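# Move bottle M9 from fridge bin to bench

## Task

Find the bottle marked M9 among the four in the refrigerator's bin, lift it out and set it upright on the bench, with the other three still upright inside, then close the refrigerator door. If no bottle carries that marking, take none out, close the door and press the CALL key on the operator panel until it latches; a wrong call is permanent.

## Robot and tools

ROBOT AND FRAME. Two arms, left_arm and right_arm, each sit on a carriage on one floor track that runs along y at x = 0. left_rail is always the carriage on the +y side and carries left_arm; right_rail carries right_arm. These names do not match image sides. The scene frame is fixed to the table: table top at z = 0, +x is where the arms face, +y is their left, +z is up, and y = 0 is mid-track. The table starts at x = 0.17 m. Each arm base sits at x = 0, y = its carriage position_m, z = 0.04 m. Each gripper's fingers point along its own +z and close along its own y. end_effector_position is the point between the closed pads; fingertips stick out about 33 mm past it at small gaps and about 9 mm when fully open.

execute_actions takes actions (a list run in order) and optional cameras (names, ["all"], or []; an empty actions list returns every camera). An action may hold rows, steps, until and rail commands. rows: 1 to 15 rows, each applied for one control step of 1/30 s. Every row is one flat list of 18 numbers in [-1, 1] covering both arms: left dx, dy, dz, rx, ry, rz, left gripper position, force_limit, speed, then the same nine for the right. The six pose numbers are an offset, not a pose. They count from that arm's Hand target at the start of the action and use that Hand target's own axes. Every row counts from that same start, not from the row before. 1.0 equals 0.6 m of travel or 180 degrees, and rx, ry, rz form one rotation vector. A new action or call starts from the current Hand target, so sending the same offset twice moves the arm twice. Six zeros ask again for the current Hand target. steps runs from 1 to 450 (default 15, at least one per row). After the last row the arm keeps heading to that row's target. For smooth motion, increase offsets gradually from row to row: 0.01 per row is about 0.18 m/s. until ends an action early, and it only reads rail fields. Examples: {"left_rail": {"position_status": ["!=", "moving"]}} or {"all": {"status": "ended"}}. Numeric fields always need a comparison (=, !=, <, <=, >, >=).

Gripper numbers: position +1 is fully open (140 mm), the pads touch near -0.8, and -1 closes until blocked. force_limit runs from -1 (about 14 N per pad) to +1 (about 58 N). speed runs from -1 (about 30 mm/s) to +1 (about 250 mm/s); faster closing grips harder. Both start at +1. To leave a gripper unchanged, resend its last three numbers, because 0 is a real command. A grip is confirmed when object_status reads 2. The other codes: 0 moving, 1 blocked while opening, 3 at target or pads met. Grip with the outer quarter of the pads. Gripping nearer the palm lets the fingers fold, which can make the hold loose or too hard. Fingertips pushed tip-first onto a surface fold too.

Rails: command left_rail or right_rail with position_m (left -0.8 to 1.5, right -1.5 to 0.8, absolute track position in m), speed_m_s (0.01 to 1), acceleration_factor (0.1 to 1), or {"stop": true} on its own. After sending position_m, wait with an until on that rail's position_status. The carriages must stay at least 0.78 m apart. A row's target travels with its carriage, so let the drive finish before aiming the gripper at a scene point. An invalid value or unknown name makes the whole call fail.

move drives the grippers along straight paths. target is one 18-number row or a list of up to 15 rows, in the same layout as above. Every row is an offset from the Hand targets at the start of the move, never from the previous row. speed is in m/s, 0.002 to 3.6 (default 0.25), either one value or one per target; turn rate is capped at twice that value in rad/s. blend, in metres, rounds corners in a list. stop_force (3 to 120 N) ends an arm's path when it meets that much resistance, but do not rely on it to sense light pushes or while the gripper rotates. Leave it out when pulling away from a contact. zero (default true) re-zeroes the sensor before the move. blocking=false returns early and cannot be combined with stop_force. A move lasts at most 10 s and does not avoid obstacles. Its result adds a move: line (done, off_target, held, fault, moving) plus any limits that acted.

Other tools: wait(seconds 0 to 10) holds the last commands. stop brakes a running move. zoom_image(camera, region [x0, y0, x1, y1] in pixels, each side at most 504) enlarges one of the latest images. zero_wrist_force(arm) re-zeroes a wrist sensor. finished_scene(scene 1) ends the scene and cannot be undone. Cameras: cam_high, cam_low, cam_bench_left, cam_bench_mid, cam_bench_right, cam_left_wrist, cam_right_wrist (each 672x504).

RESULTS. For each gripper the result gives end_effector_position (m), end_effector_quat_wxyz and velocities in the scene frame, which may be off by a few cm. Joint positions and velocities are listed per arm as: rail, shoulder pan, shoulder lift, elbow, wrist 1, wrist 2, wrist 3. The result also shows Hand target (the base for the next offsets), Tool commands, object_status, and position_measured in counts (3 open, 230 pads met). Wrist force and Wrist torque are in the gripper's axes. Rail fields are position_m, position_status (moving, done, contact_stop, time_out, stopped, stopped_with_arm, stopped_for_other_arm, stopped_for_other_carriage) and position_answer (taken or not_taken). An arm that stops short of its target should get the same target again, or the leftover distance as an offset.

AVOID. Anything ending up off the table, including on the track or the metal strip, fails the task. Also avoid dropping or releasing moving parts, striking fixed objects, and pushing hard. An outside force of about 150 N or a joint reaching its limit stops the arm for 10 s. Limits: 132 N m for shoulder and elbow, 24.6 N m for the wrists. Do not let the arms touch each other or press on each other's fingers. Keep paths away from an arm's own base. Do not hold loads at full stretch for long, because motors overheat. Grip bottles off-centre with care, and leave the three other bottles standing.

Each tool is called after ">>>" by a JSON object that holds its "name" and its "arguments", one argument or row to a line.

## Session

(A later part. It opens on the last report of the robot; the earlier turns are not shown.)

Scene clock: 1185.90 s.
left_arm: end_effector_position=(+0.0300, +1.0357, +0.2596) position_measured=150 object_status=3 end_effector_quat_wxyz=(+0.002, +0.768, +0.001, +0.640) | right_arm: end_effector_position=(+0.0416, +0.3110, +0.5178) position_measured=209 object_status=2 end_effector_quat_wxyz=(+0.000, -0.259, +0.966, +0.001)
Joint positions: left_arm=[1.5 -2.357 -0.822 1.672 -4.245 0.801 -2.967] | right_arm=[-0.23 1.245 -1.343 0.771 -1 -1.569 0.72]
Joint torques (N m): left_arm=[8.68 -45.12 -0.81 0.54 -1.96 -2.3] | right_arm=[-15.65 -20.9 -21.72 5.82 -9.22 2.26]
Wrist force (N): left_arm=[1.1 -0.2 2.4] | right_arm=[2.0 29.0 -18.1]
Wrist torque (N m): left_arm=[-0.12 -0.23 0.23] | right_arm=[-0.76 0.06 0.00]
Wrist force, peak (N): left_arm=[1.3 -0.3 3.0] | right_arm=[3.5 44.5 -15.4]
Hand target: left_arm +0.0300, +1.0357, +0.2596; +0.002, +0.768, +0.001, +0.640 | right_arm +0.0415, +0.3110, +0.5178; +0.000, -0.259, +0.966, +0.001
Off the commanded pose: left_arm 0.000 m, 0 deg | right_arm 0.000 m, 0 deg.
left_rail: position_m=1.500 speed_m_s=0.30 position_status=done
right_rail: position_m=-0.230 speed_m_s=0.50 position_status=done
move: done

>>> {"name": "move", "arguments": {
  "target": [
    [0,0,0,0,0,0,-0.17,-0.2,-1,-0.181,0.0,0,0,0,0.083,-1,-0.1,-1],
    [0,0,0,0,0,0,-0.17,-0.2,-1,-0.3395,-0.046,0,0,0,0.155,-1,-0.1,-1]
  ],
  "speed": 0.06,
  "blend": 0.03
}}

>>> {"name": "move", "arguments": {
  "target": [0,0,0,0,0,0,-0.17,-0.2,-1,-0.025,0,0,0,0,0.01,-1,-0.1,-1],
  "speed": 0.02,
  "stop_force": 25,
  "cameras": ["cam_right_wrist"]
}}

Scene clock: 1193.77 s.
left_arm: end_effector_position=(+0.0300, +1.0357, +0.2596) position_measured=150 object_status=3 end_effector_quat_wxyz=(+0.002, +0.768, +0.001, +0.640) | right_arm: end_effector_position=(+0.2319, +0.3880, +0.5168) position_measured=209 object_status=2 end_effector_quat_wxyz=(+0.010, -0.019, +1.000, +0.022)
Joint positions: left_arm=[1.5 -2.357 -0.822 1.672 -4.245 0.801 -2.967] | right_arm=[-0.23 1.005 -0.879 0.035 -0.774 -1.564 0.968]
Joint torques (N m): left_arm=[8.68 -49.84 -0.16 0.54 -1.93 -2.02] | right_arm=[12.32 -19.02 -21 -9.71 11.29 2.38]
Wrist force (N): left_arm=[1.2 -0.2 2.5] | right_arm=[-21.4 -38.5 -24.8]
Wrist torque (N m): left_arm=[-0.11 -0.24 0.22] | right_arm=[1.67 0.61 -0.09]
Wrist force, peak (N): left_arm=[1.3 -0.5 2.8] | right_arm=[-17.0 -43.7 -26.0]
Hand target: left_arm +0.0300, +1.0357, +0.2596; +0.002, +0.768, +0.001, +0.640 | right_arm +0.2317, +0.3891, +0.5178; +0.000, -0.019, +1.000, +0.001
Off the commanded pose: left_arm 0.000 m, 0 deg | right_arm 0.001 m, 3 deg.
left_rail: position_m=1.500 speed_m_s=0.30 position_status=done
right_rail: position_m=-0.230 speed_m_s=0.50 position_status=done
elbow stopped short (right arm): the move would have taken joint 4 (elbow) straighter than the controller allows.
move: off_target (right_arm)

Scene clock: 1195.60 s.
left_arm: end_effector_position=(+0.0300, +1.0357, +0.2596) position_measured=150 object_status=3 end_effector_quat_wxyz=(+0.002, +0.768, +0.001, +0.640) | right_arm: end_effector_position=(+0.2381, +0.3883, +0.5164) position_measured=209 object_status=2 end_effector_quat_wxyz=(+0.010, -0.012, +1.000, +0.024)
Joint positions: left_arm=[1.5 -2.357 -0.822 1.672 -4.245 0.801 -2.967] | right_arm=[-0.23 0.996 -0.877 0.035 -0.78 -1.561 0.973]
Joint torques (N m): left_arm=[9 -50.5 -0.64 0.69 -1.81 -1.85] | right_arm=[11.03 -16.02 8.37 -7.11 5.76 -2.27]
Wrist force (N): left_arm=[0.6 -0.6 2.7] | right_arm=[6.5 -31.6 -43.4]
Wrist torque (N m): left_arm=[-0.19 -0.11 0.22] | right_arm=[1.59 -0.07 -0.04]
Wrist force, peak (N): left_arm=[1.5 -0.5 2.6] | right_arm=[15.0 -31.6 -42.5]
Hand target: left_arm +0.0300, +1.0357, +0.2596; +0.002, +0.768, +0.001, +0.640 | right_arm +0.2381, +0.3883, +0.5165; +0.010, -0.012, +1.000, +0.024 (not the last commanded pose)
Off the commanded pose: left_arm 0.000 m, 0 deg | right_arm 0.009 m, 3 deg.
left_rail: position_m=1.500 speed_m_s=0.30 position_status=done
right_rail: position_m=-0.230 speed_m_s=0.50 position_status=done
elbow stopped short (right arm): the move would have taken joint 4 (elbow) straighter than the controller allows.
move: contact (right_arm)
Images, in order (width x height): cam_right_wrist 672x504.

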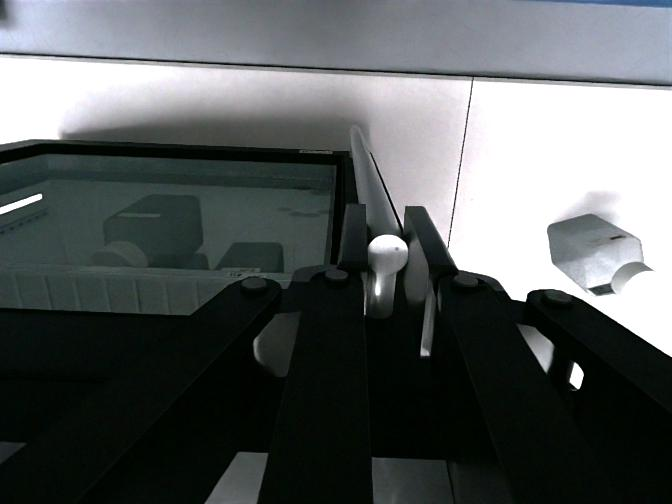

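>>> {"name": "execute_actions", "arguments": {
  "actions": [
    {"rows":[[0,0,0,0,0,0,-0.17,-0.2,-1,0,0,0,0,0,0,0.1,-0.1,-0.9]],"steps":80}
  ]
}}

>>> {"name": "move", "arguments": {
  "target": [
    [0,0,0,0,0,0,-0.17,-0.2,-1,0,0,-0.13,0,0,0,0.1,-0.1,-0.9],
    [0,0,0,0,0,0,-0.17,-0.2,-1,0.25,-0.2,-0.13,0,0,0,0.1,-0.1,-0.9]
  ],
  "speed": 0.15
}}

>>> {"name": "move", "arguments": {
  "target": [
    [-0.1,0.9,-0.1,0,0.058,0,-0.17,-0.2,-1,0,-0.5,0,0,0,0,0.1,-0.1,-0.9]
  ],
  "cameras": ["cam_left_wrist","cam_right_wrist"]
}}

Scene clock: 1202.67 s.
left_arm: end_effector_position=(+0.0300, +1.0357, +0.2596) position_measured=150 object_status=3 end_effector_quat_wxyz=(+0.002, +0.768, +0.001, +0.640) | right_arm: end_effector_position=(+0.2381, +0.3883, +0.5165) position_measured=117 object_status=3 end_effector_quat_wxyz=(+0.010, -0.012, +1.000, +0.024)
Joint positions: left_arm=[1.5 -2.357 -0.822 1.672 -4.245 0.801 -2.967] | right_arm=[-0.23 0.996 -0.877 0.035 -0.78 -1.561 0.973]
Joint torques (N m): left_arm=[8.39 -49.77 -1.03 0.67 -2.02 -1.78] | right_arm=[-5.65 -49.97 -28.83 -2.63 -1.47 -2.3]
Wrist force (N): left_arm=[1.1 -0.2 2.5] | right_arm=[-1.8 -0.1 1.1]
Wrist torque (N m): left_arm=[-0.10 -0.22 0.22] | right_arm=[0.02 0.38 0.00]
Wrist force, peak (N): left_arm=[1.2 -0.1 3.0] | right_arm=[6.2 -32.7 -44.2]
Hand target: left_arm +0.0300, +1.0357, +0.2596; +0.002, +0.768, +0.001, +0.640 | right_arm +0.2381, +0.3883, +0.5165; +0.010, -0.012, +1.000, +0.024
Off the commanded pose: left_arm 0.000 m, 0 deg | right_arm 0.000 m, 0 deg.
left_rail: position_m=1.500 speed_m_s=0.30 position_status=done
right_rail: position_m=-0.230 speed_m_s=0.50 position_status=done
elbow stopped short (right arm): the move would have taken joint 4 (elbow) straighter than the controller allows.

Scene clock: 1205.50 s.
left_arm: end_effector_position=(+0.0300, +1.0357, +0.2596) position_measured=150 object_status=3 end_effector_quat_wxyz=(+0.002, +0.768, +0.001, +0.640) | right_arm: end_effector_position=(+0.0895, +0.2613, +0.5854) position_measured=117 object_status=3 end_effector_quat_wxyz=(+0.010, -0.012, +1.000, +0.024)
Joint positions: left_arm=[1.5 -2.357 -0.822 1.672 -4.245 0.801 -2.967] | right_arm=[-0.23 1.118 -1.377 0.613 -0.859 -1.567 1.095]
Joint torques (N m): left_arm=[9.29 -49.59 -0.95 0.64 -1.88 -1.74] | right_arm=[6.56 -37.68 -5.83 -1.93 -1.48 2.29]
Wrist force (N): left_arm=[1.4 -0.4 2.7] | right_arm=[-1.8 -0.2 1.1]
Wrist torque (N m): left_arm=[-0.15 -0.28 0.22] | right_arm=[-0.04 0.39 -0.01]
Wrist force, peak (N): left_arm=[1.2 -0.4 2.8] | right_arm=[-2.3 0.4 2.4]
Hand target: left_arm +0.0300, +1.0357, +0.2596; +0.002, +0.768, +0.001, +0.640 | right_arm +0.0895, +0.2613, +0.5854; +0.010, -0.012, +1.000, +0.024
Off the commanded pose: left_arm 0.000 m, 0 deg | right_arm 0.000 m, 0 deg.
left_rail: position_m=1.500 speed_m_s=0.30 position_status=done
right_rail: position_m=-0.230 speed_m_s=0.50 position_status=done
elbow stopped short (right arm): the move would have taken joint 4 (elbow) straighter than the controller allows.
move: done

Scene clock: 1208.87 s.
left_arm: end_effector_position=(-0.0398, +0.4961, +0.2134) position_measured=150 object_status=3 end_effector_quat_wxyz=(+0.164, +0.656, -0.163, +0.718) | right_arm: end_effector_position=(+0.0965, -0.0383, +0.5709) position_measured=117 object_status=3 end_effector_quat_wxyz=(+0.010, -0.012, +1.000, +0.024)
Joint positions: left_arm=[1.5 -2.067 0.041 0.035 -1.964 0.09 -4.375] | right_arm=[-0.23 0.361 -2.068 1.189 -0.727 -1.532 0.338]
Joint torques (N m): left_arm=[11.13 -56.13 -33.53 -0.55 3.81 -2.47] | right_arm=[-6.62 -3.07 -5.05 -1.44 1.46 -2.44]
Wrist force (N): left_arm=[1.3 -1.1 1.9] | right_arm=[-1.6 -0.1 1.1]
Wrist torque (N m): left_arm=[-0.35 -0.20 0.24] | right_arm=[-0.02 0.35 0.09]
Wrist force, peak (N): left_arm=[1.5 -2.3 2.7] | right_arm=[-1.9 1.1 1.1]
Hand target: left_arm -0.0402, +0.4956, +0.2134; +0.002, +0.707, +0.001, +0.707 | right_arm +0.0965, -0.0383, +0.5709; +0.010, -0.012, +1.000, +0.024
Off the commanded pose: left_arm 0.001 m, 27 deg | right_arm 0.000 m, 0 deg.
left_rail: position_m=1.500 speed_m_s=0.30 position_status=done
right_rail: position_m=-0.230 speed_m_s=0.50 position_status=done
elbow stopped short (left arm): the move would have taken joint 4 (elbow) straighter than the controller allows.
move: off_target (left_arm)
Images, in order (width x height): cam_left_wrist 672x504, cam_right_wrist 672x504.

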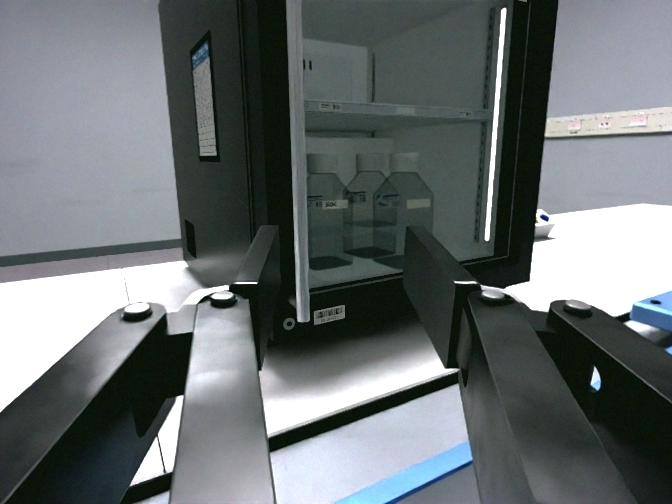

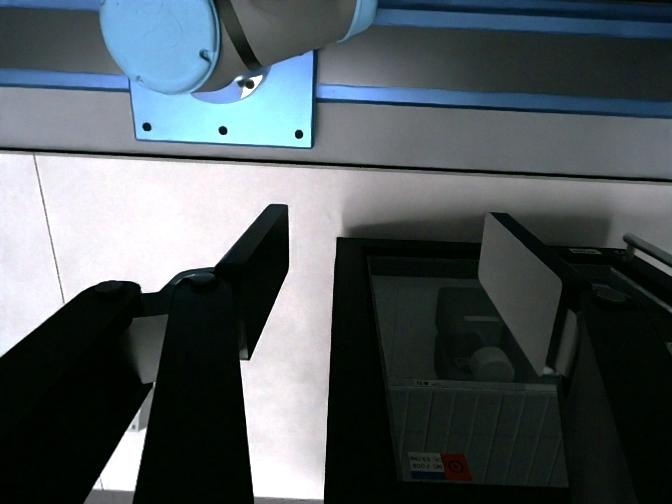

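Door shut, three bottles standing inside, M9 on the bench.

>>> {"name": "finished_scene", "arguments": {

}}

The scene is finished: the task was done.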